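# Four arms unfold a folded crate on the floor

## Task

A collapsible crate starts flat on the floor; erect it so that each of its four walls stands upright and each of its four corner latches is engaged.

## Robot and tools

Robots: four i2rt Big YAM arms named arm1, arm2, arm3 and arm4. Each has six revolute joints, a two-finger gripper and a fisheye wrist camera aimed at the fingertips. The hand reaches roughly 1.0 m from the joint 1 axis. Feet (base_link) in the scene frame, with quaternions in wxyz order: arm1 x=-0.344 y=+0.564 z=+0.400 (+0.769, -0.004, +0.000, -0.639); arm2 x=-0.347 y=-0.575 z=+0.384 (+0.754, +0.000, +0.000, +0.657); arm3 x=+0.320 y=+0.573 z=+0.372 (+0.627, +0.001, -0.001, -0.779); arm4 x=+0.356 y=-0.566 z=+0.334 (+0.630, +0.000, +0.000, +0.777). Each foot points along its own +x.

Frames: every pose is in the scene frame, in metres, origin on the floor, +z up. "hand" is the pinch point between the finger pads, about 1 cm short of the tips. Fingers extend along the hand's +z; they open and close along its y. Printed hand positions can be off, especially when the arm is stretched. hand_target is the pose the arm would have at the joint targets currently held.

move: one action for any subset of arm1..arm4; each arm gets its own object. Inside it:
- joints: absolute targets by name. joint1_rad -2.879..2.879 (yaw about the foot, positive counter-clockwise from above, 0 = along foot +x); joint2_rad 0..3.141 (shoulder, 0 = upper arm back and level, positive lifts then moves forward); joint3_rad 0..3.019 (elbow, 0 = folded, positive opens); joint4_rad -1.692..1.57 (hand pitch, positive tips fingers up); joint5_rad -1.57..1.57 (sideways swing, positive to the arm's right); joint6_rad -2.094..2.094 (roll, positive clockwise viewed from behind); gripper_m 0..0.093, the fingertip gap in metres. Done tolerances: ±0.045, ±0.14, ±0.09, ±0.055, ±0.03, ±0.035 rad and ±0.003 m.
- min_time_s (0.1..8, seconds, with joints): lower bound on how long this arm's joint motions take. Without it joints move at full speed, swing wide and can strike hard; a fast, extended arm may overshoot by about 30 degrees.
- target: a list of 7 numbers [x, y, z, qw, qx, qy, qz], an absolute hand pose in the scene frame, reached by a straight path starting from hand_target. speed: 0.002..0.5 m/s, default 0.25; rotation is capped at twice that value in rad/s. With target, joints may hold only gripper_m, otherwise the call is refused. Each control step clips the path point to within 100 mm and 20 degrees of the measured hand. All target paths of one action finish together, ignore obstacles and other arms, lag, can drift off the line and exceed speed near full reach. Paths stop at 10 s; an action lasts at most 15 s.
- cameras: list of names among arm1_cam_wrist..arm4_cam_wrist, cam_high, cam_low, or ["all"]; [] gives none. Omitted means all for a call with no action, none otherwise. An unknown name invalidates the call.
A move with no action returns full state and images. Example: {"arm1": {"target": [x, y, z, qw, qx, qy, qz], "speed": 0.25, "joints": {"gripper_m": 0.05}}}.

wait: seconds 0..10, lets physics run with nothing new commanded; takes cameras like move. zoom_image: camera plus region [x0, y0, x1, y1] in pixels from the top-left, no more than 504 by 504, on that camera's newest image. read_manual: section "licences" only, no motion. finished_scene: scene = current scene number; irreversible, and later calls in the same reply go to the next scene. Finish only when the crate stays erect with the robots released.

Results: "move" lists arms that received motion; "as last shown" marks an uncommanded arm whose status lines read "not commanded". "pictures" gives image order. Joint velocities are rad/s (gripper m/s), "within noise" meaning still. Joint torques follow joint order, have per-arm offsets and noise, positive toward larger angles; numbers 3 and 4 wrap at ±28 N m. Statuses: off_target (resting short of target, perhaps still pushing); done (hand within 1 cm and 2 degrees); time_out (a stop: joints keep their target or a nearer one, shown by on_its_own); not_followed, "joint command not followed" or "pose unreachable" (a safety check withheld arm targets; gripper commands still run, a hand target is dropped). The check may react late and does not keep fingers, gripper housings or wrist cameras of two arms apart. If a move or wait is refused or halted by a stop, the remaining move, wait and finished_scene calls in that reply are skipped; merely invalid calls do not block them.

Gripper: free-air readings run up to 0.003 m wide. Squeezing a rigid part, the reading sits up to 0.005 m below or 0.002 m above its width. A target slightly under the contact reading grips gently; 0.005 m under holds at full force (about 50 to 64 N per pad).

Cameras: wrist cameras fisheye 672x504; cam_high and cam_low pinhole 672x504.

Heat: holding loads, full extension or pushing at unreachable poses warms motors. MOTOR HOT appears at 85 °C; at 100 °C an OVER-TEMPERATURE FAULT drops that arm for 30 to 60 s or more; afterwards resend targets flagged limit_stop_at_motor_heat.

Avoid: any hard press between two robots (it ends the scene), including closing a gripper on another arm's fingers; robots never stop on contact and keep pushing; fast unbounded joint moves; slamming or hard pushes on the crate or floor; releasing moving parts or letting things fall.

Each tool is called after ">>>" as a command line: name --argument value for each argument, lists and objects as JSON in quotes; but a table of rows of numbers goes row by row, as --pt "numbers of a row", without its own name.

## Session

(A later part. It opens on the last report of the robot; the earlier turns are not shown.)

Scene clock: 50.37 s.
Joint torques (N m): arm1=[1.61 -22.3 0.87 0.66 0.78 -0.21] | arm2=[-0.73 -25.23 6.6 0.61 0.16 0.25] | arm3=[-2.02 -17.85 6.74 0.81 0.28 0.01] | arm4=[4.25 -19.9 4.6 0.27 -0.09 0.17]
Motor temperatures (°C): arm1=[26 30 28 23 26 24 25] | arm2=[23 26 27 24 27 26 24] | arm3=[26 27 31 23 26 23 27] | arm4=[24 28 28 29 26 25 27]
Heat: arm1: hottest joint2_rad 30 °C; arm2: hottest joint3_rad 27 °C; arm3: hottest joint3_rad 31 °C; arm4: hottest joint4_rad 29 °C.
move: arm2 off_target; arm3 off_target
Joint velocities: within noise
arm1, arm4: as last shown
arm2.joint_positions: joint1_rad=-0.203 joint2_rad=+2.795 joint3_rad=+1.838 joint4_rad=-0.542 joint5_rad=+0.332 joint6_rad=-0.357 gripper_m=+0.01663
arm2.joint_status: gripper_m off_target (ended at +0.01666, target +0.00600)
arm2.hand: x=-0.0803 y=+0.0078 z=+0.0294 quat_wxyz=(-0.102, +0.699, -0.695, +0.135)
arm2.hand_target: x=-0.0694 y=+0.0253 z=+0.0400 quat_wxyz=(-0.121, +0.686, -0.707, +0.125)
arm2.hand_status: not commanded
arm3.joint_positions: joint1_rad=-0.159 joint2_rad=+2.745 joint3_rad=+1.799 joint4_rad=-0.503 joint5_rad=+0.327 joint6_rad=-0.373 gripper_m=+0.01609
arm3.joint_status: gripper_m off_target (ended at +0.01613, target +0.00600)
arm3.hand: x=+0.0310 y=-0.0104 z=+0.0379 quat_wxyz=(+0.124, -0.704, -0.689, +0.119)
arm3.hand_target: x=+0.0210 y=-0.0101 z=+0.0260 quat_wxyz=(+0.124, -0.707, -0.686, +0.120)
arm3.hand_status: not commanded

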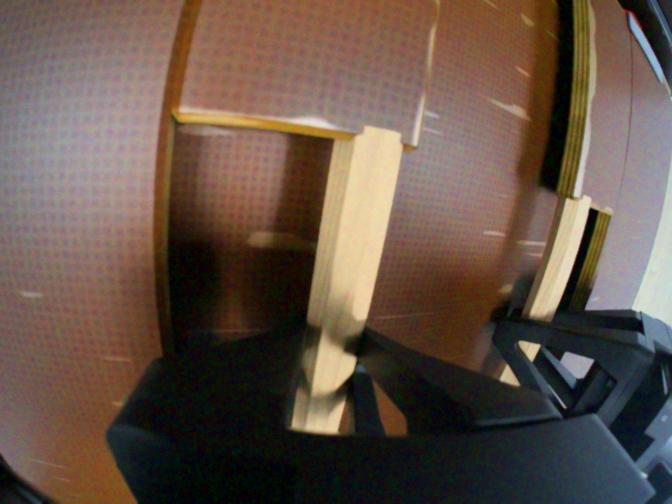

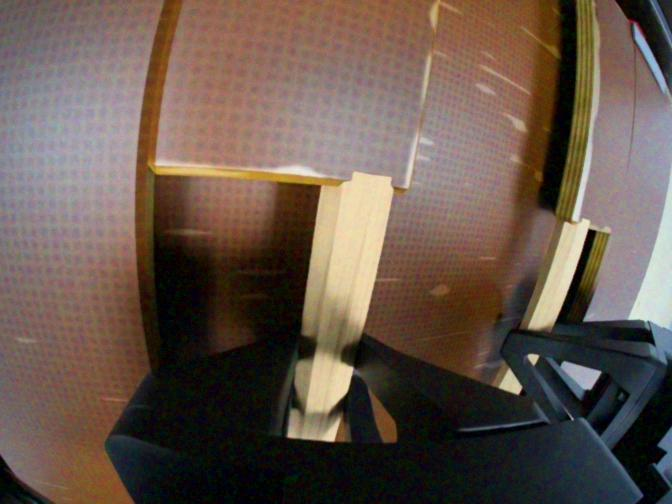

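>>> move --arm2 '{"target": [-0.0995, 0.0245, 0.155, -0.1503, 0.6783, -0.7023, 0.1557], "speed": 0.15}' --arm3 '{"target": [0.0496, -0.012, 0.156, -0.1557, 0.7023, 0.6783, -0.1503], "speed": 0.15}'

>>> move --arm2 '{"target": [-0.177, 0.027, 0.234, -0.1798, 0.6711, -0.6949, 0.1862], "speed": 0.15}' --arm3 '{"target": [0.1266, -0.0155, 0.236, -0.1862, 0.6949, 0.6711, -0.1798], "speed": 0.15}'

>>> move --arm2 '{"target": [-0.260, 0.0275, 0.263, -0.2089, 0.6626, -0.6862, 0.2163], "speed": 0.12}' --arm3 '{"target": [0.2036, -0.019, 0.267, -0.2163, 0.6862, 0.6626, -0.2089], "speed": 0.12}'

>>> move --arm2 '{"target": [-0.323, 0.030, 0.258, -0.2089, 0.6626, -0.6862, 0.2163], "speed": 0.1}' --arm3 '{"target": [0.2666, -0.022, 0.262, -0.2163, 0.6862, 0.6626, -0.2089], "speed": 0.1}'

>>> move --arm2 '{"target": [-0.365, 0.031, 0.252, -0.2089, 0.6626, -0.6862, 0.2163], "speed": 0.1}' --arm3 '{"target": [0.31, -0.0235, 0.256, -0.2163, 0.6862, 0.6626, -0.2089], "speed": 0.1}' --cameras '["cam_high", "cam_low", "arm1_cam_wrist"]'

>>> zoom_image --camera "cam_high" --region '[240, 190, 430, 400]'

>>> zoom_image --camera "cam_low" --region '[220, 190, 470, 380]'

Scene clock: 55.03 s.
Joint torques (N m): arm1=[2.08 -22.53 0.91 0.53 0.77 -0.21] | arm2=[0.85 -31.15 3.74 -1.05 -0.08 0.56] | arm3=[-0.32 -25 2.93 -1.51 0.16 0.18] | arm4=[3.84 -19.66 4.96 0.28 -0.13 0.12]
Motor temperatures (°C): arm1=[26 31 28 23 26 24 25] | arm2=[23 27 27 24 27 26 25] | arm3=[26 27 31 23 26 23 27] | arm4=[24 28 28 29 26 25 27]
Heat: arm1: hottest joint2_rad 31 °C; arm2: hottest joint2_rad 27 °C; arm3: hottest joint3_rad 31 °C; arm4: hottest joint4_rad 29 °C.
move: arm2 off_target; arm3 off_target
Joint velocities: within noise
arm1: as last shown
arm2.joint_positions: joint1_rad=-0.155 joint2_rad=+2.621 joint3_rad=+1.682 joint4_rad=-0.542 joint5_rad=+0.438 joint6_rad=-0.320 gripper_m=+0.01689
arm2.joint_status: not commanded
arm2.hand: x=-0.0942 y=+0.0077 z=+0.1057 quat_wxyz=(-0.139, +0.693, -0.686, +0.172)
arm2.hand_target: x=-0.0966 y=+0.0266 z=+0.1525 quat_wxyz=(-0.156, +0.677, -0.702, +0.157)
arm2.hand_status: off_target (0.052 m and 3.3 deg from the pose sent, 0.128 m and 6.5 deg at the start)
arm3.joint_positions: joint1_rad=-0.112 joint2_rad=+2.568 joint3_rad=+1.647 joint4_rad=-0.509 joint5_rad=+0.434 joint6_rad=-0.328 gripper_m=+0.01659
arm3.joint_status: not commanded
arm3.hand: x=+0.0455 y=-0.0089 z=+0.1155 quat_wxyz=(+0.162, -0.699, -0.679, +0.155)
arm3.hand_target: x=+0.0474 y=-0.0144 z=+0.1535 quat_wxyz=(+0.158, -0.701, -0.678, +0.155)
arm3.hand_status: off_target (0.041 m and 1.0 deg from the pose sent, 0.120 m and 5.3 deg at the start)
arm4.joint_positions: joint1_rad=+0.792 joint2_rad=+2.118 joint3_rad=+1.047 joint4_rad=-0.055 joint5_rad=+0.689 joint6_rad=-0.668 gripper_m=+0.01526
arm4.joint_status: not commanded
arm4.hand: x=-0.0466 y=-0.1756 z=+0.2300 quat_wxyz=(-0.389, +0.921, -0.030, +0.022)
arm4.hand_target: x=-0.0589 y=-0.1873 z=+0.2411 quat_wxyz=(-0.387, +0.922, -0.016, +0.010)
arm4.hand_status: not commanded
pictures: none

Scene clock: 56.50 s.
Joint torques (N m): arm1=[2.14 -22.12 1.03 0.72 0.78 -0.21] | arm2=[1.85 -28.1 4.89 -0.31 -0.18 0.62] | arm3=[0.44 -23.36 4.01 -0.83 0.31 0.26] | arm4=[3.6 -19.49 5.18 0.27 -0.14 0.09]
Motor temperatures (°C): arm1=[26 31 28 23 26 24 25] | arm2=[23 27 27 24 27 26 25] | arm3=[26 27 31 23 26 23 27] | arm4=[24 28 28 29 26 25 27]
Heat: arm1: hottest joint2_rad 31 °C; arm2: hottest joint2_rad 27 °C; arm3: hottest joint3_rad 31 °C; arm4: hottest joint4_rad 29 °C.
move: arm2 off_target; arm3 off_target
Joint velocities: within noise
arm1: as last shown
arm2.joint_positions: joint1_rad=-0.029 joint2_rad=+2.426 joint3_rad=+1.570 joint4_rad=-0.697 joint5_rad=+0.533 joint6_rad=-0.173 gripper_m=+0.01679
arm2.joint_status: not commanded
arm2.hand: x=-0.1589 y=+0.0086 z=+0.1999 quat_wxyz=(-0.160, +0.683, -0.681, +0.210)
arm2.hand_target: x=-0.1714 y=+0.0261 z=+0.2329 quat_wxyz=(-0.179, +0.669, -0.697, +0.187)
arm2.hand_status: off_target (0.043 m and 4.1 deg from the pose sent, 0.154 m and 5.6 deg at the start)
arm3.joint_positions: joint1_rad=+0.012 joint2_rad=+2.375 joint3_rad=+1.532 joint4_rad=-0.656 joint5_rad=+0.516 joint6_rad=-0.184 gripper_m=+0.01634
arm3.joint_status: not commanded
arm3.hand: x=+0.1129 y=-0.0082 z=+0.2049 quat_wxyz=(+0.191, -0.696, -0.671, +0.170)
arm3.hand_target: x=+0.1205 y=-0.0142 z=+0.2346 quat_wxyz=(+0.184, -0.699, -0.668, +0.177)
arm3.hand_status: off_target (0.035 m and 1.3 deg from the pose sent, 0.145 m and 4.1 deg at the start)
arm4.joint_positions: joint1_rad=+0.795 joint2_rad=+2.116 joint3_rad=+1.044 joint4_rad=-0.057 joint5_rad=+0.689 joint6_rad=-0.665 gripper_m=+0.01526
arm4.joint_status: not commanded
arm4.hand: x=-0.0465 y=-0.1777 z=+0.2299 quat_wxyz=(-0.388, +0.921, -0.030, +0.022)
arm4.hand_target: x=-0.0585 y=-0.1875 z=+0.2408 quat_wxyz=(-0.387, +0.922, -0.016, +0.011)
arm4.hand_status: not commanded
pictures: none

Scene clock: 57.97 s.
Joint torques (N m): arm1=[1.96 -22.95 0.9 0.68 0.78 -0.23] | arm2=[3.9 -26.29 5.98 -0.42 -1 0.59] | arm3=[2.26 -22.77 4.71 -1.01 -0.34 0.28] | arm4=[3.55 -19.49 5.22 0.28 -0.14 0.08]
Motor temperatures (°C): arm1=[26 31 28 23 26 24 25] | arm2=[23 27 27 24 27 26 25] | arm3=[26 27 31 23 26 23 27] | arm4=[24 28 28 29 26 25 27]
Heat: arm1: hottest joint2_rad 31 °C; arm2: hottest joint2_rad 27 °C; arm3: hottest joint3_rad 31 °C; arm4: hottest joint4_rad 29 °C.
move: arm2 off_target; arm3 off_target
Joint velocities: within noise
arm1: as last shown
arm2.joint_positions: joint1_rad=+0.112 joint2_rad=+2.372 joint3_rad=+1.558 joint4_rad=-0.832 joint5_rad=+0.642 joint6_rad=+0.016 gripper_m=+0.01676
arm2.joint_status: not commanded
arm2.hand: x=-0.2276 y=+0.0093 z=+0.2390 quat_wxyz=(-0.197, +0.665, -0.676, +0.249)
arm2.hand_target: x=-0.2589 y=+0.0277 z=+0.2625 quat_wxyz=(-0.209, +0.663, -0.686, +0.216)
arm2.hand_status: off_target (0.044 m and 4.2 deg from the pose sent, 0.121 m and 6.2 deg at the start)
arm3.joint_positions: joint1_rad=+0.146 joint2_rad=+2.334 joint3_rad=+1.523 joint4_rad=-0.784 joint5_rad=+0.648 joint6_rad=-0.009 gripper_m=+0.01634
arm3.joint_status: not commanded
arm3.hand: x=+0.1744 y=-0.0082 z=+0.2386 quat_wxyz=(+0.241, -0.688, -0.653, +0.206)
arm3.hand_target: x=+0.2006 y=-0.0196 z=+0.2664 quat_wxyz=(+0.220, -0.685, -0.661, +0.212)
arm3.hand_status: off_target (0.042 m and 3.0 deg from the pose sent, 0.110 m and 5.5 deg at the start)
arm4.joint_positions: joint1_rad=+0.795 joint2_rad=+2.114 joint3_rad=+1.044 joint4_rad=-0.057 joint5_rad=+0.689 joint6_rad=-0.665 gripper_m=+0.01526
arm4.joint_status: not commanded
arm4.hand: x=-0.0468 y=-0.1775 z=+0.2307 quat_wxyz=(-0.389, +0.921, -0.030, +0.021)
arm4.hand_target: x=-0.0588 y=-0.1871 z=+0.2417 quat_wxyz=(-0.387, +0.922, -0.016, +0.010)
arm4.hand_status: not commanded
pictures: none

Scene clock: 59.43 s.
Joint torques (N m): arm1=[2.32 -22.36 0.84 0.59 0.79 -0.22] | arm2=[4.07 -23.41 7.34 0.03 -1.44 0.46] | arm3=[5.42 -20.37 6.53 -1.28 -1.14 0.54] | arm4=[3.31 -19.31 5.48 0.27 -0.14 0.05]
Motor temperatures (°C): arm1=[26 31 28 23 26 24 25] | arm2=[23 27 27 24 27 26 25] | arm3=[26 27 31 23 26 23 27] | arm4=[24 28 28 29 26 25 27]
Heat: arm1: hottest joint2_rad 31 °C; arm2: hottest joint2_rad 27 °C; arm3: hottest joint3_rad 31 °C; arm4: hottest joint4_rad 29 °C.
move: arm2 off_target; arm3 off_target
Joint velocities: within noise
arm1: as last shown
arm2.joint_positions: joint1_rad=+0.215 joint2_rad=+2.366 joint3_rad=+1.585 joint4_rad=-0.946 joint5_rad=+0.646 joint6_rad=+0.152 gripper_m=+0.01676
arm2.joint_status: not commanded
arm2.hand: x=-0.2868 y=+0.0095 z=+0.2524 quat_wxyz=(-0.203, +0.661, -0.676, +0.254)
arm2.hand_target: x=-0.3221 y=+0.0269 z=+0.2589 quat_wxyz=(-0.207, +0.664, -0.684, +0.220)
arm2.hand_status: off_target (0.042 m and 4.6 deg from the pose sent, 0.099 m and 4.2 deg at the start)
arm3.joint_positions: joint1_rad=+0.219 joint2_rad=+2.322 joint3_rad=+1.530 joint4_rad=-0.860 joint5_rad=+0.655 joint6_rad=+0.089 gripper_m=+0.01663
arm3.joint_status: not commanded
arm3.hand: x=+0.2165 y=-0.0081 z=+0.2493 quat_wxyz=(+0.244, -0.688, -0.650, +0.211)
arm3.hand_target: x=+0.2653 y=-0.0208 z=+0.2619 quat_wxyz=(+0.217, -0.685, -0.664, +0.209)
arm3.hand_status: off_target (0.054 m and 3.5 deg from the pose sent, 0.096 m and 3.0 deg at the start)
arm4.joint_positions: joint1_rad=+0.798 joint2_rad=+2.113 joint3_rad=+1.041 joint4_rad=-0.057 joint5_rad=+0.689 joint6_rad=-0.662 gripper_m=+0.01526
arm4.joint_status: not commanded
arm4.hand: x=-0.0469 y=-0.1794 z=+0.2306 quat_wxyz=(-0.388, +0.921, -0.030, +0.021)
arm4.hand_target: x=-0.0589 y=-0.1871 z=+0.2417 quat_wxyz=(-0.387, +0.922, -0.016, +0.010)
arm4.hand_status: not commanded
pictures: none

Scene clock: 60.43 s.
Joint torques (N m): arm1=[2.02 -22.77 0.91 0.62 0.78 -0.18] | arm2=[8 -22.24 8.08 -0.03 -1.63 0.71] | arm3=[6.01 -18.55 7.75 -1.4 -1.2 0.64] | arm4=[3.37 -19.25 5.46 0.27 -0.15 0.05]
Motor temperatures (°C): arm1=[26 31 28 23 26 24 25] | arm2=[23 28 27 24 27 26 25] | arm3=[26 27 31 23 26 23 27] | arm4=[24 28 28 29 26 24 27]
Heat: arm1: hottest joint2_rad 31 °C; arm2: hottest joint2_rad 28 °C; arm3: hottest joint3_rad 31 °C; arm4: hottest joint4_rad 29 °C.
move: arm2 off_target; arm3 off_target
Joint velocities: within noise
arm1.joint_positions: joint1_rad=+0.806 joint2_rad=+2.229 joint3_rad=+0.874 joint4_rad=+0.242 joint5_rad=+0.656 joint6_rad=-0.628 gripper_m=+0.01640
arm1.joint_status: not commanded
arm1.hand: x=+0.0003 y=+0.2095 z=+0.2253 quat_wxyz=(+0.004, -0.050, -0.922, +0.383)
arm1.hand_target: x=+0.0078 y=+0.2205 z=+0.2391 quat_wxyz=(+0.006, -0.020, -0.922, +0.386)
arm1.hand_status: not commanded
arm2.joint_positions: joint1_rad=+0.236 joint2_rad=+2.375 joint3_rad=+1.610 joint4_rad=-0.989 joint5_rad=+0.639 joint6_rad=+0.207 gripper_m=+0.01676
arm2.joint_status: not commanded
arm2.hand: x=-0.3005 y=+0.0107 z=+0.2538 quat_wxyz=(-0.201, +0.653, -0.684, +0.255)
arm2.hand_target: x=-0.3630 y=+0.0274 z=+0.2533 quat_wxyz=(-0.208, +0.664, -0.686, +0.215)
arm2.hand_status: off_target (0.068 m and 4.6 deg from the pose sent, 0.081 m and 4.6 deg at the start)
arm3.joint_positions: joint1_rad=+0.279 joint2_rad=+2.325 joint3_rad=+1.549 joint4_rad=-0.919 joint5_rad=+0.649 joint6_rad=+0.162 gripper_m=+0.01668
arm3.joint_status: not commanded
arm3.hand: x=+0.2520 y=-0.0090 z=+0.2529 quat_wxyz=(+0.243, -0.688, -0.650, +0.211)
arm3.hand_target: x=+0.3073 y=-0.0214 z=+0.2560 quat_wxyz=(+0.216, -0.686, -0.663, +0.209)
arm3.hand_status: off_target (0.060 m and 3.4 deg from the pose sent, 0.095 m and 3.5 deg at the start)
arm4.joint_positions: joint1_rad=+0.797 joint2_rad=+2.113 joint3_rad=+1.041 joint4_rad=-0.055 joint5_rad=+0.689 joint6_rad=-0.662 gripper_m=+0.01526
arm4.joint_status: not commanded
arm4.hand: x=-0.0466 y=-0.1786 z=+0.2308 quat_wxyz=(-0.389, +0.921, -0.031, +0.020)
arm4.hand_target: x=-0.0588 y=-0.1865 z=+0.2418 quat_wxyz=(-0.388, +0.922, -0.017, +0.010)
arm4.hand_status: not commanded
pictures: arm1_cam_wrist, cam_high, cam_low

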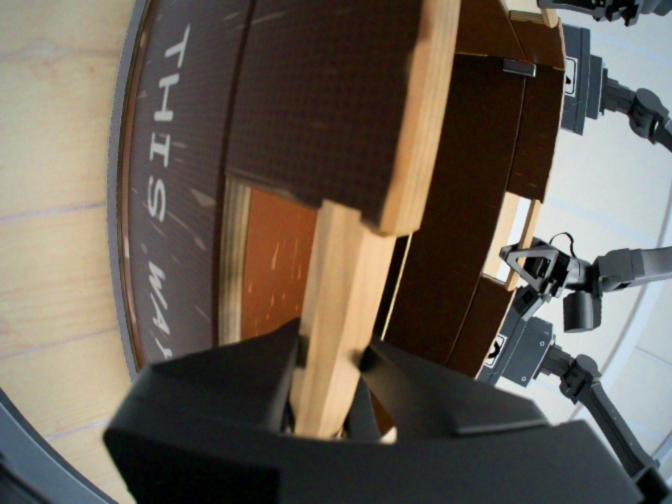

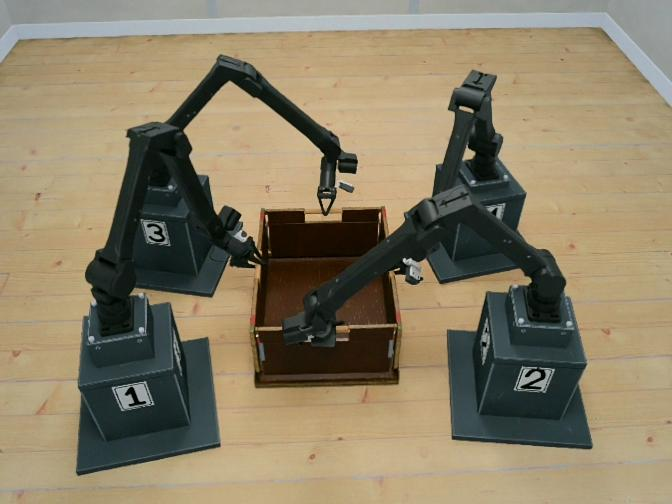

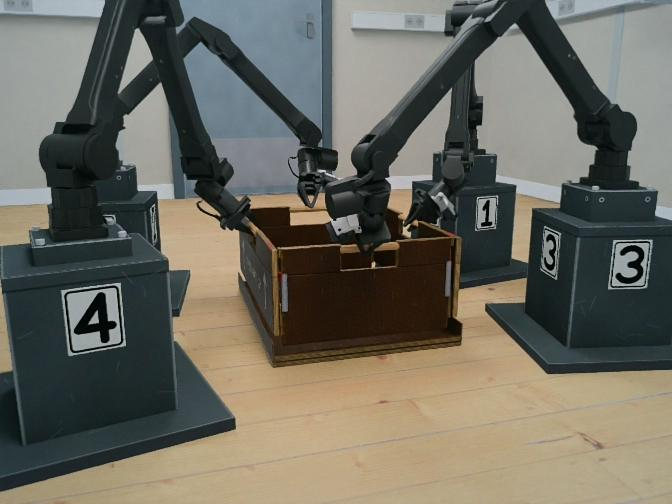

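Scaled by 2.400 from the camera's image (finer frame: 960x720).

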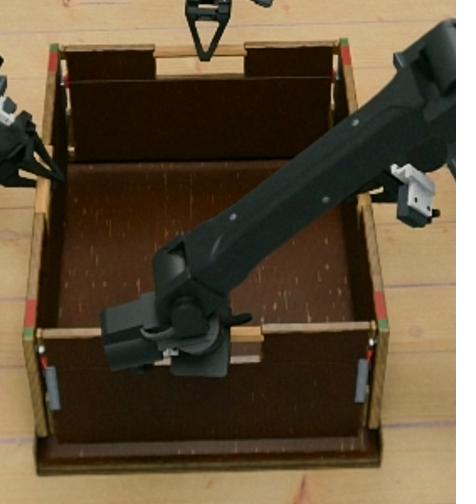

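Scaled by 2.016 from the camera's image (finer frame: 960x720).

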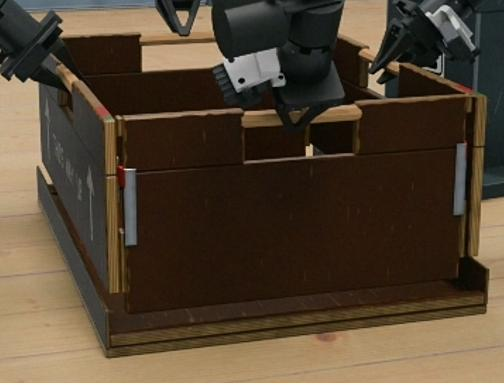

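>>> move --arm2 '{"target": [-0.405, 0.033, 0.252, -0.2089, 0.6626, -0.6862, 0.2163], "speed": 0.12}' --arm3 '{"target": [0.345, -0.0245, 0.256, -0.2163, 0.6862, 0.6626, -0.2089], "speed": 0.12}'

>>> move --arm2 '{"target": [-0.297, 0.028, 0.263, -0.2089, 0.6626, -0.6862, 0.2163], "speed": 0.15}' --arm3 '{"target": [0.249, -0.021, 0.26, -0.2163, 0.6862, 0.6626, -0.2089], "speed": 0.15}' --arm1 '{"target": [0.0067, 0.2, 0.235, -0.0067, 0.0161, 0.9239, -0.3827], "speed": 0.1}' --arm4 '{"target": [-0.056, -0.1715, 0.239, -0.3827, 0.9239, -0.0161, 0.0067], "speed": 0.1}'

>>> move --arm1 '{"joints": {"gripper_m": 0.05}}' --arm4 '{"joints": {"gripper_m": 0.05}}' --arm2 '{"joints": {"gripper_m": 0.035}}' --arm3 '{"joints": {"gripper_m": 0.035}}' --cameras '["arm2_cam_wrist", "arm3_cam_wrist", "arm1_cam_wrist", "arm4_cam_wrist"]'

Scene clock: 68.70 s.
Joint torques (N m): arm1=[2.43 -22.59 0.81 0.51 0.77 -0.21] | arm2=[12.28 -22.53 7.91 -0.1 -2.02 0.96] | arm3=[10.58 -18.96 7.6 -1.62 -1.46 1.03] | arm4=[3.43 -19.31 5.46 0.27 -0.15 0.05]
Motor temperatures (°C): arm1=[26 31 28 23 26 24 25] | arm2=[24 28 27 24 28 26 25] | arm3=[26 28 31 23 27 23 28] | arm4=[24 28 27 29 26 24 27]
Heat: arm1: hottest joint2_rad 31 °C; arm2: hottest joint2_rad 28 °C; arm3: hottest joint3_rad 31 °C; arm4: hottest joint4_rad 29 °C.
move: arm2 off_target; arm3 off_target
Joint velocities: within noise
arm1, arm4: as last shown
arm2.joint_positions: joint1_rad=+0.238 joint2_rad=+2.391 joint3_rad=+1.637 joint4_rad=-1.033 joint5_rad=+0.639 joint6_rad=+0.244 gripper_m=+0.01676
arm2.joint_status: not commanded
arm2.hand: x=-0.3013 y=+0.0105 z=+0.2537 quat_wxyz=(-0.197, +0.644, -0.691, +0.263)
arm2.hand_target: x=-0.3940 y=+0.0235 z=+0.2533 quat_wxyz=(-0.207, +0.665, -0.684, +0.216)
arm2.hand_status: off_target (0.106 m and 6.0 deg from the pose sent, 0.107 m and 4.6 deg at the start; pose on its path clipped on 17 of 29 steps)
arm3.joint_positions: joint1_rad=+0.279 joint2_rad=+2.335 joint3_rad=+1.570 joint4_rad=-0.957 joint5_rad=+0.646 joint6_rad=+0.187 gripper_m=+0.01668
arm3.joint_status: not commanded
arm3.hand: x=+0.2524 y=-0.0084 z=+0.2530 quat_wxyz=(+0.250, -0.693, -0.645, +0.205)
arm3.hand_target: x=+0.3399 y=-0.0181 z=+0.2563 quat_wxyz=(+0.215, -0.685, -0.665, +0.208)
arm3.hand_status: off_target (0.094 m and 4.5 deg from the pose sent, 0.094 m and 3.4 deg at the start)
pictures: none

Scene clock: 69.97 s.
Joint torques (N m): arm1=[-0.97 -20.6 2.92 0.92 0.27 -0.58] | arm2=[-0.91 -24.47 5.82 1.57 -0.38 -0.01] | arm3=[-1.49 -20.25 4.89 1.46 -0.25 -0.2] | arm4=[1.44 -18.32 6.63 0.99 -0.48 -0.25]
Motor temperatures (°C): arm1=[26 31 28 23 26 24 25] | arm2=[24 28 27 24 28 26 25] | arm3=[26 28 31 23 27 23 28] | arm4=[24 29 27 29 26 25 27]
Heat: arm1: hottest joint2_rad 31 °C; arm2: hottest joint2_rad 28 °C; arm3: hottest joint3_rad 31 °C; arm4: hottest joint2_rad 29 °C.
move: arm1 off_target; arm2 off_target; arm3 off_target; arm4 off_target
Joint velocities: within noise
arm1.joint_positions: joint1_rad=+0.798 joint2_rad=+2.228 joint3_rad=+0.876 joint4_rad=+0.242 joint5_rad=+0.642 joint6_rad=-0.636 gripper_m=+0.01640
arm1.joint_status: not commanded
arm1.hand: x=+0.0002 y=+0.2074 z=+0.2250 quat_wxyz=(+0.001, -0.049, -0.924, +0.379)
arm1.hand_target: x=+0.0056 y=+0.2008 z=+0.2345 quat_wxyz=(+0.009, -0.017, -0.924, +0.381)
arm1.hand_status: off_target (0.014 m and 3.8 deg from the pose sent, 0.015 m and 3.9 deg at the start)
arm2.joint_positions: joint1_rad=+0.230 joint2_rad=+2.360 joint3_rad=+1.584 joint4_rad=-0.947 joint5_rad=+0.625 joint6_rad=+0.148 gripper_m=+0.01676
arm2.joint_status: not commanded
arm2.hand: x=-0.2988 y=+0.0103 z=+0.2533 quat_wxyz=(-0.197, +0.669, -0.673, +0.246)
arm2.hand_target: x=-0.2973 y=+0.0279 z=+0.2632 quat_wxyz=(-0.209, +0.663, -0.686, +0.217)
arm2.hand_status: off_target (0.020 m and 4.1 deg from the pose sent, 0.020 m and 6.0 deg at the start)
arm3.joint_positions: joint1_rad=+0.273 joint2_rad=+2.322 joint3_rad=+1.546 joint4_rad=-0.914 joint5_rad=+0.632 joint6_rad=+0.141 gripper_m=+0.01668
arm3.joint_status: not commanded
arm3.hand: x=+0.2508 y=-0.0085 z=+0.2519 quat_wxyz=(+0.239, -0.686, -0.656, +0.203)
arm3.hand_target: x=+0.2499 y=-0.0188 z=+0.2596 quat_wxyz=(+0.219, -0.688, -0.661, +0.207)
arm3.hand_status: off_target (0.015 m and 2.8 deg from the pose sent, 0.015 m and 4.5 deg at the start)
arm4.joint_positions: joint1_rad=+0.790 joint2_rad=+2.111 joint3_rad=+1.041 joint4_rad=-0.055 joint5_rad=+0.672 joint6_rad=-0.668 gripper_m=+0.01526
arm4.joint_status: not commanded
arm4.hand: x=-0.0464 y=-0.1774 z=+0.2299 quat_wxyz=(-0.383, +0.923, -0.029, +0.017)
arm4.hand_target: x=-0.0562 y=-0.1720 z=+0.2390 quat_wxyz=(-0.383, +0.924, -0.016, +0.007)
arm4.hand_status: off_target (0.014 m and 1.9 deg from the pose sent, 0.014 m and 2.4 deg at the start)
pictures: none

Scene clock: 70.80 s.
Joint torques (N m): arm1=[-1.44 -19.78 2.99 0.91 0.42 -0.01] | arm2=[-0.73 -24.59 5.86 0.51 0.26 -0.02] | arm3=[-1.2 -20.01 4.81 0.64 0.3 0.02] | arm4=[1.55 -17.49 6.72 1.01 0.11 -0.04]
Motor temperatures (°C): arm1=[26 31 28 23 26 24 25] | arm2=[24 28 27 24 28 26 25] | arm3=[26 28 31 23 27 23 28] | arm4=[24 29 27 29 26 25 27]
Heat: arm1: hottest joint2_rad 31 °C; arm2: hottest joint2_rad 28 °C; arm3: hottest joint3_rad 31 °C; arm4: hottest joint2_rad 29 °C.
move: arm1 done; arm2 done; arm3 done; arm4 done
Joint velocities: within noise
arm1.joint_positions: joint1_rad=+0.806 joint2_rad=+2.212 joint3_rad=+0.876 joint4_rad=+0.241 joint5_rad=+0.640 joint6_rad=-0.713 gripper_m=+0.04996
arm1.joint_status: all done
arm1.hand: x=+0.0068 y=+0.2078 z=+0.2318 quat_wxyz=(+0.009, -0.012, -0.924, +0.381)
arm1.hand_target: x=+0.0085 y=+0.2035 z=+0.2347 quat_wxyz=(+0.010, -0.009, -0.924, +0.382)
arm1.hand_status: not commanded
arm2.joint_positions: joint1_rad=+0.228 joint2_rad=+2.360 joint3_rad=+1.584 joint4_rad=-0.916 joint5_rad=+0.602 joint6_rad=+0.148 gripper_m=+0.03488
arm2.joint_status: all done
arm2.hand: x=-0.3017 y=+0.0162 z=+0.2501 quat_wxyz=(-0.197, +0.668, -0.680, +0.229)
arm2.hand_target: x=-0.2990 y=+0.0278 z=+0.2624 quat_wxyz=(-0.207, +0.663, -0.686, +0.214)
arm2.hand_status: not commanded
arm3.joint_positions: joint1_rad=+0.272 joint2_rad=+2.320 joint3_rad=+1.546 joint4_rad=-0.892 joint5_rad=+0.609 joint6_rad=+0.112 gripper_m=+0.03491
arm3.joint_status: all done
arm3.hand: x=+0.2534 y=-0.0129 z=+0.2500 quat_wxyz=(+0.227, -0.683, -0.666, +0.198)
arm3.hand_target: x=+0.2510 y=-0.0189 z=+0.2596 quat_wxyz=(+0.217, -0.685, -0.664, +0.204)
arm3.hand_status: not commanded
arm4.joint_positions: joint1_rad=+0.789 joint2_rad=+2.102 joint3_rad=+1.041 joint4_rad=-0.055 joint5_rad=+0.648 joint6_rad=-0.696 gripper_m=+0.04995
arm4.joint_status: all done
arm4.hand: x=-0.0504 y=-0.1778 z=+0.2324 quat_wxyz=(-0.376, +0.926, -0.016, +0.012)
arm4.hand_target: x=-0.0571 y=-0.1728 z=+0.2380 quat_wxyz=(-0.380, +0.925, -0.011, +0.006)
arm4.hand_status: not commanded
pictures: arm1_cam_wrist, arm2_cam_wrist, arm3_cam_wrist, arm4_cam_wrist

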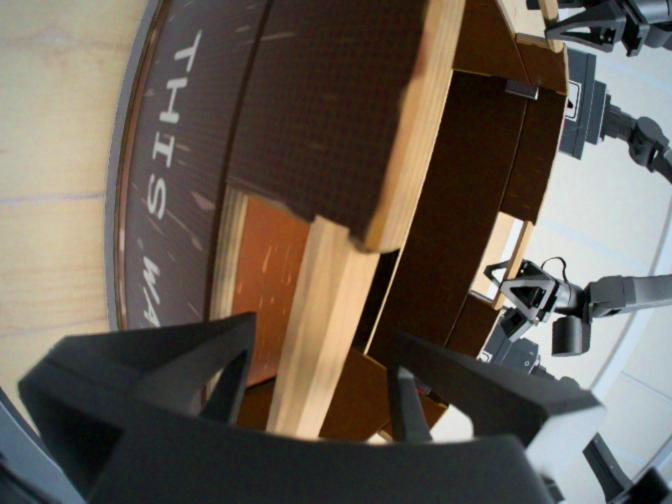

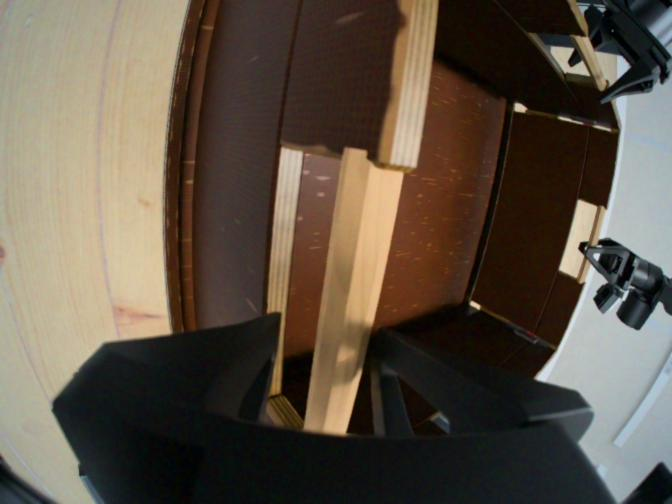

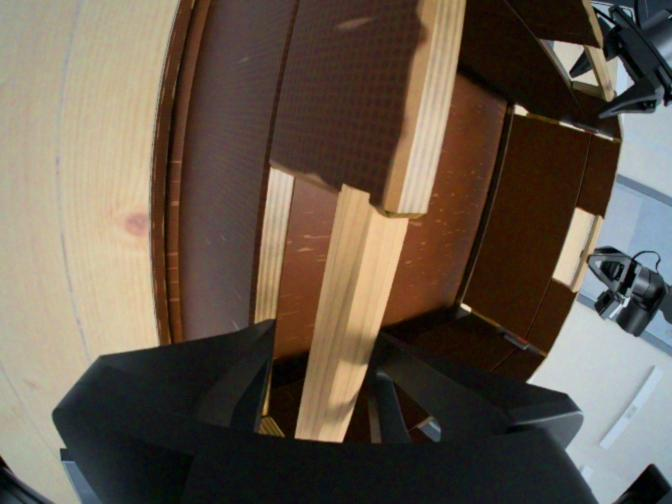

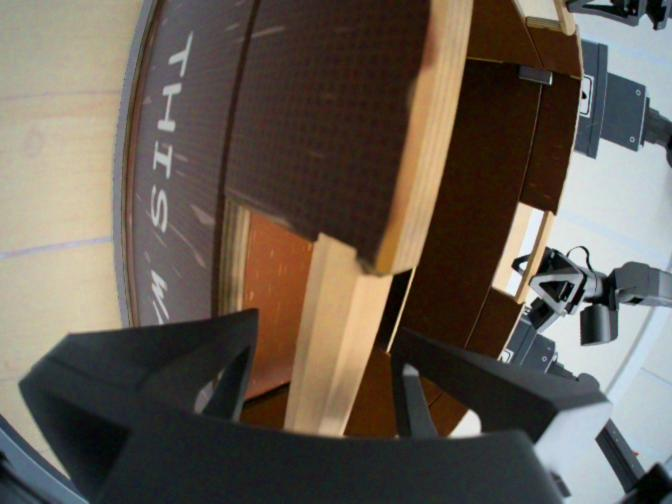

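>>> move --arm2 '{"target": [-0.24, 0.027, 0.263, -0.2089, 0.6626, -0.6862, 0.2163], "speed": 0.1}' --arm3 '{"target": [0.188, -0.019, 0.26, -0.2163, 0.6862, 0.6626, -0.2089], "speed": 0.1}' --arm1 '{"target": [0.0067, 0.275, 0.307, -0.0067, 0.0161, 0.9239, -0.3827], "speed": 0.15}' --arm4 '{"target": [-0.056, -0.245, 0.31, -0.3827, 0.9239, -0.0161, 0.0067], "speed": 0.15}' --cameras '["cam_high", "cam_low", "arm2_cam_wrist", "arm3_cam_wrist"]'

>>> zoom_image --camera "cam_high" --region '[240, 190, 430, 400]'

>>> zoom_image --camera "cam_low" --region '[220, 190, 470, 380]'

Scene clock: 74.83 s.
Joint torques (N m): arm1=[-0.03 -16.97 3.26 0.84 0.65 0.22] | arm2=[-4.54 -25.7 5.2 0.59 1 -0.09] | arm3=[-5.54 -20.37 4.12 0.88 1.02 -0.05] | arm4=[2.2 -14.97 6.06 0.24 0.35 0.34]
Motor temperatures (°C): arm1=[26 31 28 23 26 24 25] | arm2=[24 28 27 24 28 26 25] | arm3=[26 28 31 23 27 23 27] | arm4=[24 29 27 29 26 25 27]
Heat: arm1: hottest joint2_rad 31 °C; arm2: hottest joint2_rad 28 °C; arm3: hottest joint3_rad 31 °C; arm4: hottest joint2_rad 29 °C.
move: arm1 done; arm2 off_target; arm3 off_target; arm4 done
Joint velocities: within noise
arm1.joint_positions: joint1_rad=+0.944 joint2_rad=+1.956 joint3_rad=+0.759 joint4_rad=+0.014 joint5_rad=+0.699 joint6_rad=-0.555 gripper_m=+0.04996
arm1.joint_status: not commanded
arm1.hand: x=+0.0094 y=+0.2718 z=+0.3080 quat_wxyz=(+0.004, -0.013, -0.923, +0.384)
arm1.hand_target: x=+0.0068 y=+0.2748 z=+0.3068 quat_wxyz=(+0.007, -0.015, -0.924, +0.383)
arm1.hand_status: done (0.004 m and 0.5 deg from the pose sent, 0.101 m and 0.6 deg at the start)
arm2.joint_positions: joint1_rad=+0.185 joint2_rad=+2.360 joint3_rad=+1.556 joint4_rad=-0.834 joint5_rad=+0.594 joint6_rad=+0.040 gripper_m=+0.03493
arm2.joint_status: not commanded
arm2.hand: x=-0.2777 y=+0.0181 z=+0.2408 quat_wxyz=(-0.195, +0.686, -0.666, +0.221)
arm2.hand_target: x=-0.2463 y=+0.0265 z=+0.2622 quat_wxyz=(-0.209, +0.666, -0.683, +0.215)
arm2.hand_status: off_target (0.045 m and 3.9 deg from the pose sent, 0.064 m and 2.2 deg at the start)
arm3.joint_positions: joint1_rad=+0.235 joint2_rad=+2.311 joint3_rad=+1.524 joint4_rad=-0.799 joint5_rad=+0.598 joint6_rad=+0.006 gripper_m=+0.03495
arm3.joint_status: not commanded
arm3.hand: x=+0.2337 y=-0.0221 z=+0.2474 quat_wxyz=(+0.210, -0.670, -0.682, +0.205)
arm3.hand_target: x=+0.1956 y=-0.0193 z=+0.2589 quat_wxyz=(+0.214, -0.686, -0.663, +0.211)
arm3.hand_status: off_target (0.047 m and 3.0 deg from the pose sent, 0.066 m and 1.8 deg at the start)
arm4.joint_positions: joint1_rad=+0.918 joint2_rad=+1.878 joint3_rad=+0.972 joint4_rad=-0.264 joint5_rad=+0.704 joint6_rad=-0.570 gripper_m=+0.04995
arm4.joint_status: not commanded
arm4.hand: x=-0.0623 y=-0.2413 z=+0.3145 quat_wxyz=(-0.386, +0.922, -0.011, +0.001)
arm4.hand_target: x=-0.0566 y=-0.2446 z=+0.3099 quat_wxyz=(-0.383, +0.924, -0.015, +0.007)
arm4.hand_status: done (0.009 m and 1.0 deg from the pose sent, 0.103 m and 1.0 deg at the start)
pictures: arm2_cam_wrist, arm3_cam_wrist, cam_high, cam_low

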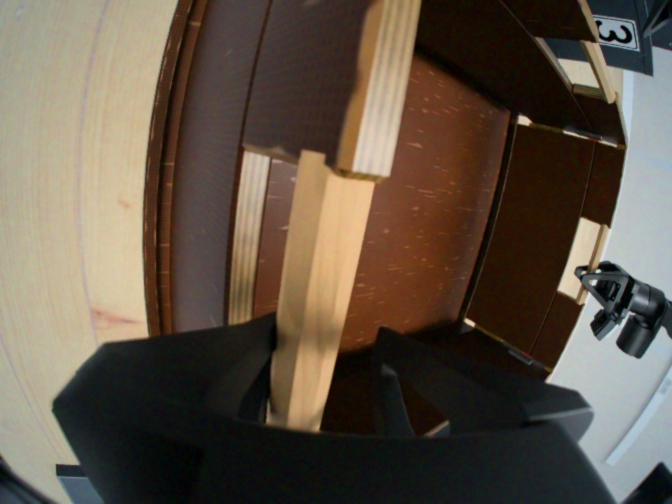

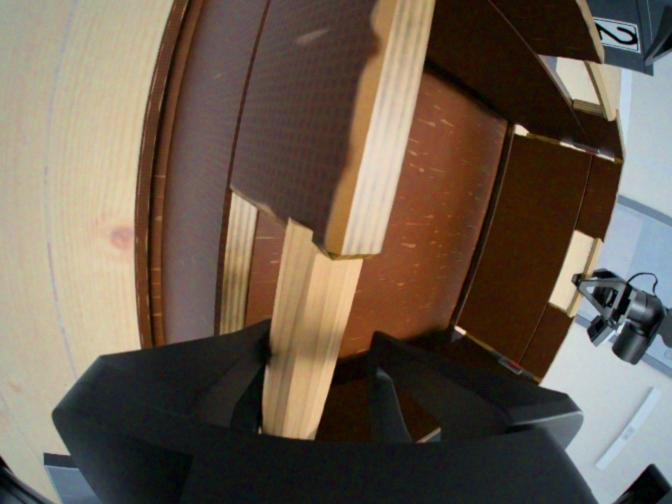

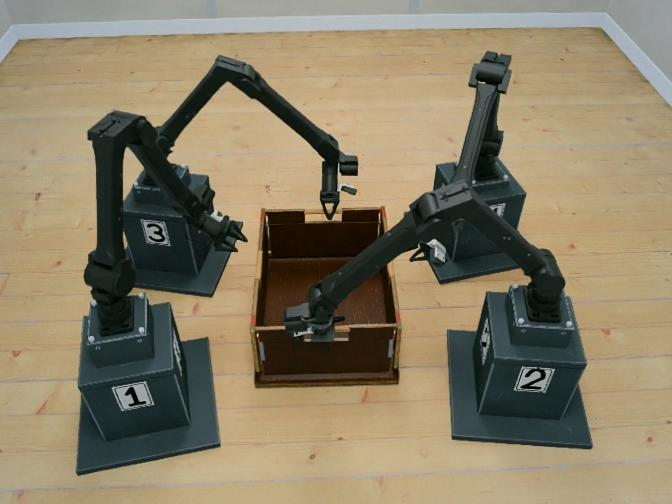

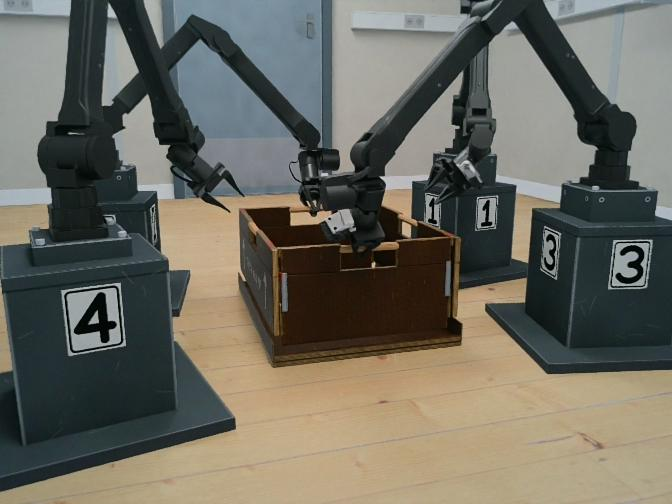

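Scaled by 2.400 from the camera's image (finer frame: 960x720).

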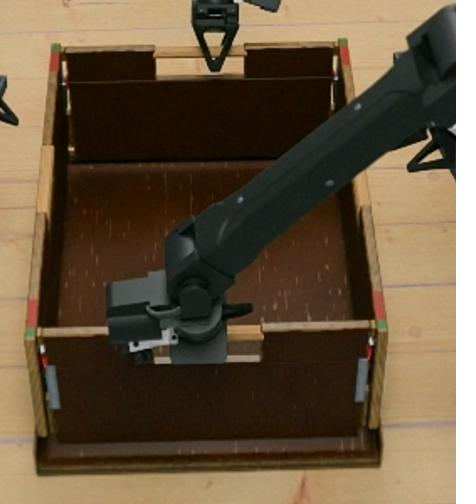

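Scaled by 2.016 from the camera's image (finer frame: 960x720).

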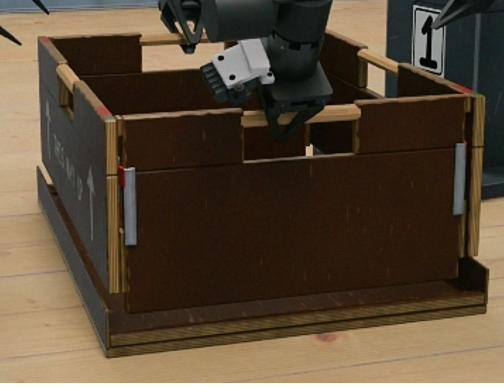

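>>> move --arm2 '{"target": [-0.299, 0.028, 0.263, -0.2089, 0.6626, -0.6862, 0.2163], "speed": 0.15, "joints": {"gripper_m": 0.05}}' --arm3 '{"target": [0.249, -0.021, 0.26, -0.2163, 0.6862, 0.6626, -0.2089], "speed": 0.15, "joints": {"gripper_m": 0.05}}'

>>> move --arm2 '{"target": [-0.369, 0.03, 0.364, -0.2089, 0.6626, -0.6862, 0.2163], "speed": 0.2}' --arm3 '{"target": [0.319, -0.022, 0.361, -0.2163, 0.6862, 0.6626, -0.2089], "speed": 0.2}' --cameras '["cam_high", "cam_low", "arm2_cam_wrist", "arm3_cam_wrist"]'

>>> zoom_image --camera "cam_low" --region '[220, 190, 470, 380]'

>>> zoom_image --camera "cam_high" --region '[240, 190, 430, 400]'

Scene clock: 78.33 s.
Joint torques (N m): arm1=[0.09 -15.85 3.21 0.83 0.62 0.23] | arm2=[-0.03 -24.35 7.56 -0.21 0.55 0.12] | arm3=[0.03 -19.37 6.32 -0.24 0.62 0.18] | arm4=[1.85 -15.09 6.06 0.23 0.35 0.35]
Motor temperatures (°C): arm1=[26 31 28 23 26 24 25] | arm2=[24 28 27 24 28 26 25] | arm3=[26 28 31 23 27 23 27] | arm4=[24 29 27 29 26 25 27]
Heat: arm1: hottest joint2_rad 31 °C; arm2: hottest joint2_rad 28 °C; arm3: hottest joint3_rad 31 °C; arm4: hottest joint2_rad 29 °C.
move: arm2 off_target; arm3 off_target
Joint velocities: within noise
arm1: as last shown
arm1.hand_target: x=+0.0068 y=+0.2748 z=+0.3068 quat_wxyz=(+0.007, -0.014, -0.924, +0.383)
arm2.joint_positions: joint1_rad=+0.218 joint2_rad=+2.360 joint3_rad=+1.556 joint4_rad=-0.898 joint5_rad=+0.602 joint6_rad=+0.138 gripper_m=+0.04986
arm2.joint_status: all done
arm2.hand: x=-0.2946 y=+0.0062 z=+0.2429 quat_wxyz=(-0.192, +0.668, -0.679, +0.234)
arm2.hand_target: x=-0.2958 y=+0.0272 z=+0.2633 quat_wxyz=(-0.209, +0.661, -0.688, +0.217)
arm2.hand_status: off_target (0.030 m and 3.0 deg from the pose sent, 0.032 m and 3.9 deg at the start)
arm3.joint_positions: joint1_rad=+0.252 joint2_rad=+2.309 joint3_rad=+1.524 joint4_rad=-0.862 joint5_rad=+0.608 joint6_rad=+0.084 gripper_m=+0.04987
arm3.joint_status: all done
arm3.hand: x=+0.2419 y=-0.0103 z=+0.2498 quat_wxyz=(+0.225, -0.683, -0.666, +0.199)
arm3.hand_target: x=+0.2471 y=-0.0206 z=+0.2602 quat_wxyz=(+0.218, -0.684, -0.664, +0.208)
arm3.hand_status: off_target (0.016 m and 1.6 deg from the pose sent, 0.020 m and 3.0 deg at the start)
arm4.joint_positions: joint1_rad=+0.916 joint2_rad=+1.878 joint3_rad=+0.972 joint4_rad=-0.264 joint5_rad=+0.704 joint6_rad=-0.570 gripper_m=+0.04995
arm4.joint_status: not commanded
arm4.hand: x=-0.0618 y=-0.2406 z=+0.3145 quat_wxyz=(-0.386, +0.922, -0.012, +0.001)
arm4.hand_target: x=-0.0561 y=-0.2440 z=+0.3099 quat_wxyz=(-0.383, +0.924, -0.016, +0.007)
arm4.hand_status: not commanded
pictures: none

Scene clock: 79.77 s.
Joint torques (N m): arm1=[0.15 -16.79 3.17 0.96 0.64 0.24] | arm2=[-0.73 -24.53 8.06 -0.29 0.33 0.11] | arm3=[-0.85 -18.78 8.58 -0.29 0.36 0.25] | arm4=[1.9 -15.09 6.08 0.23 0.35 0.35]
Motor temperatures (°C): arm1=[26 31 28 23 26 24 25] | arm2=[24 29 27 24 28 26 25] | arm3=[26 28 31 23 26 23 27] | arm4=[24 29 27 29 26 25 27]
Heat: arm1: hottest joint2_rad 31 °C; arm2: hottest joint2_rad 29 °C; arm3: hottest joint3_rad 31 °C; arm4: hottest joint2_rad 29 °C.
move: arm2 off_target; arm3 off_target
Joint velocities: within noise
arm1, arm4: as last shown
arm2.joint_positions: joint1_rad=+0.336 joint2_rad=+2.239 joint3_rad=+1.650 joint4_rad=-1.185 joint5_rad=+0.594 joint6_rad=+0.273 gripper_m=+0.04986
arm2.joint_status: not commanded
arm2.hand: x=-0.3663 y=+0.0160 z=+0.3442 quat_wxyz=(-0.198, +0.669, -0.677, +0.235)
arm2.hand_target: x=-0.3658 y=+0.0306 z=+0.3643 quat_wxyz=(-0.209, +0.661, -0.688, +0.217)
arm2.hand_status: off_target (0.024 m and 2.8 deg from the pose sent, 0.144 m and 3.0 deg at the start)
arm3.joint_positions: joint1_rad=+0.373 joint2_rad=+2.174 joint3_rad=+1.582 joint4_rad=-1.141 joint5_rad=+0.605 joint6_rad=+0.231 gripper_m=+0.04987
arm3.joint_status: not commanded
arm3.hand: x=+0.3123 y=-0.0096 z=+0.3478 quat_wxyz=(+0.229, -0.681, -0.665, +0.202)
arm3.hand_target: x=+0.3150 y=-0.0239 z=+0.3609 quat_wxyz=(+0.214, -0.689, -0.660, +0.211)
arm3.hand_status: off_target (0.019 m and 1.7 deg from the pose sent, 0.136 m and 1.6 deg at the start)
pictures: arm2_cam_wrist, arm3_cam_wrist, cam_high, cam_low

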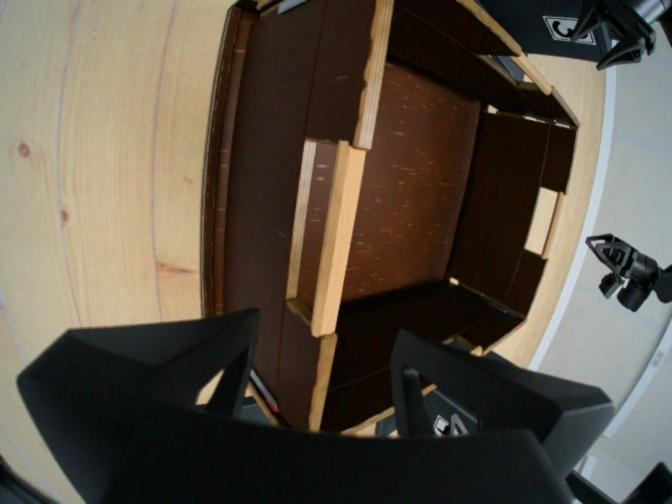

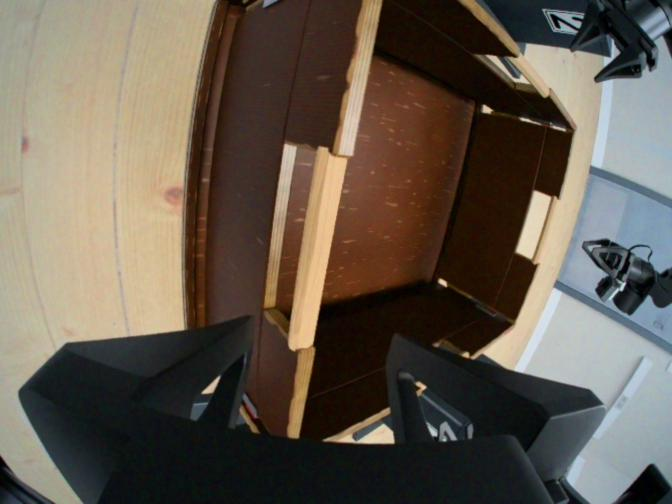

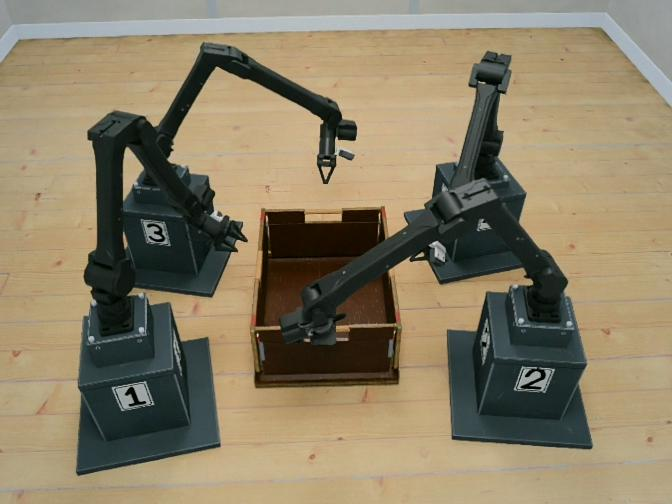

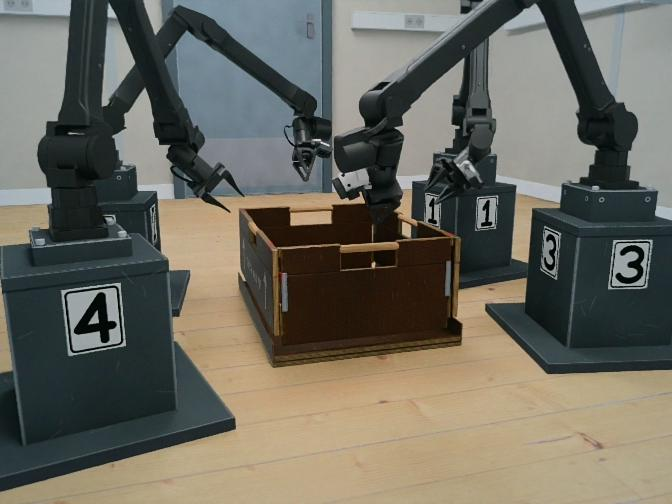

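Scaled by 2.016 from the camera's image (finer frame: 960x720).

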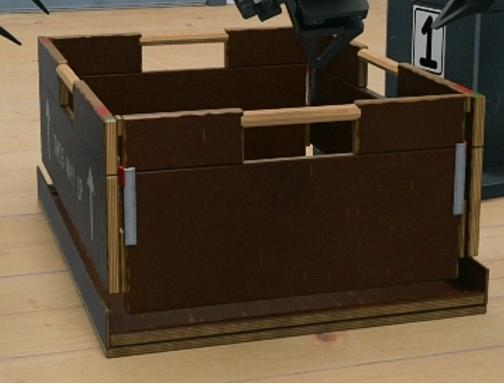

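Scaled by 2.400 from the camera's image (finer frame: 960x720).

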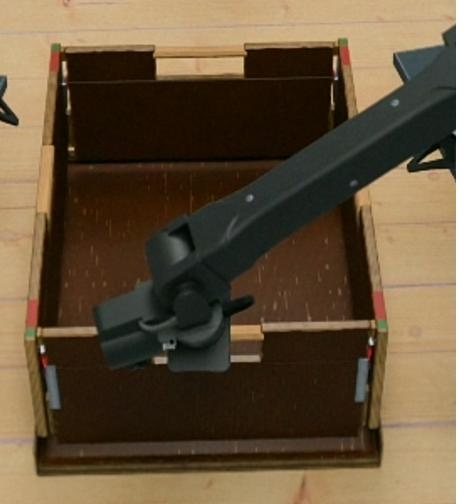

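>>> finished_scene --scene 2

The scene is finished: the task was done.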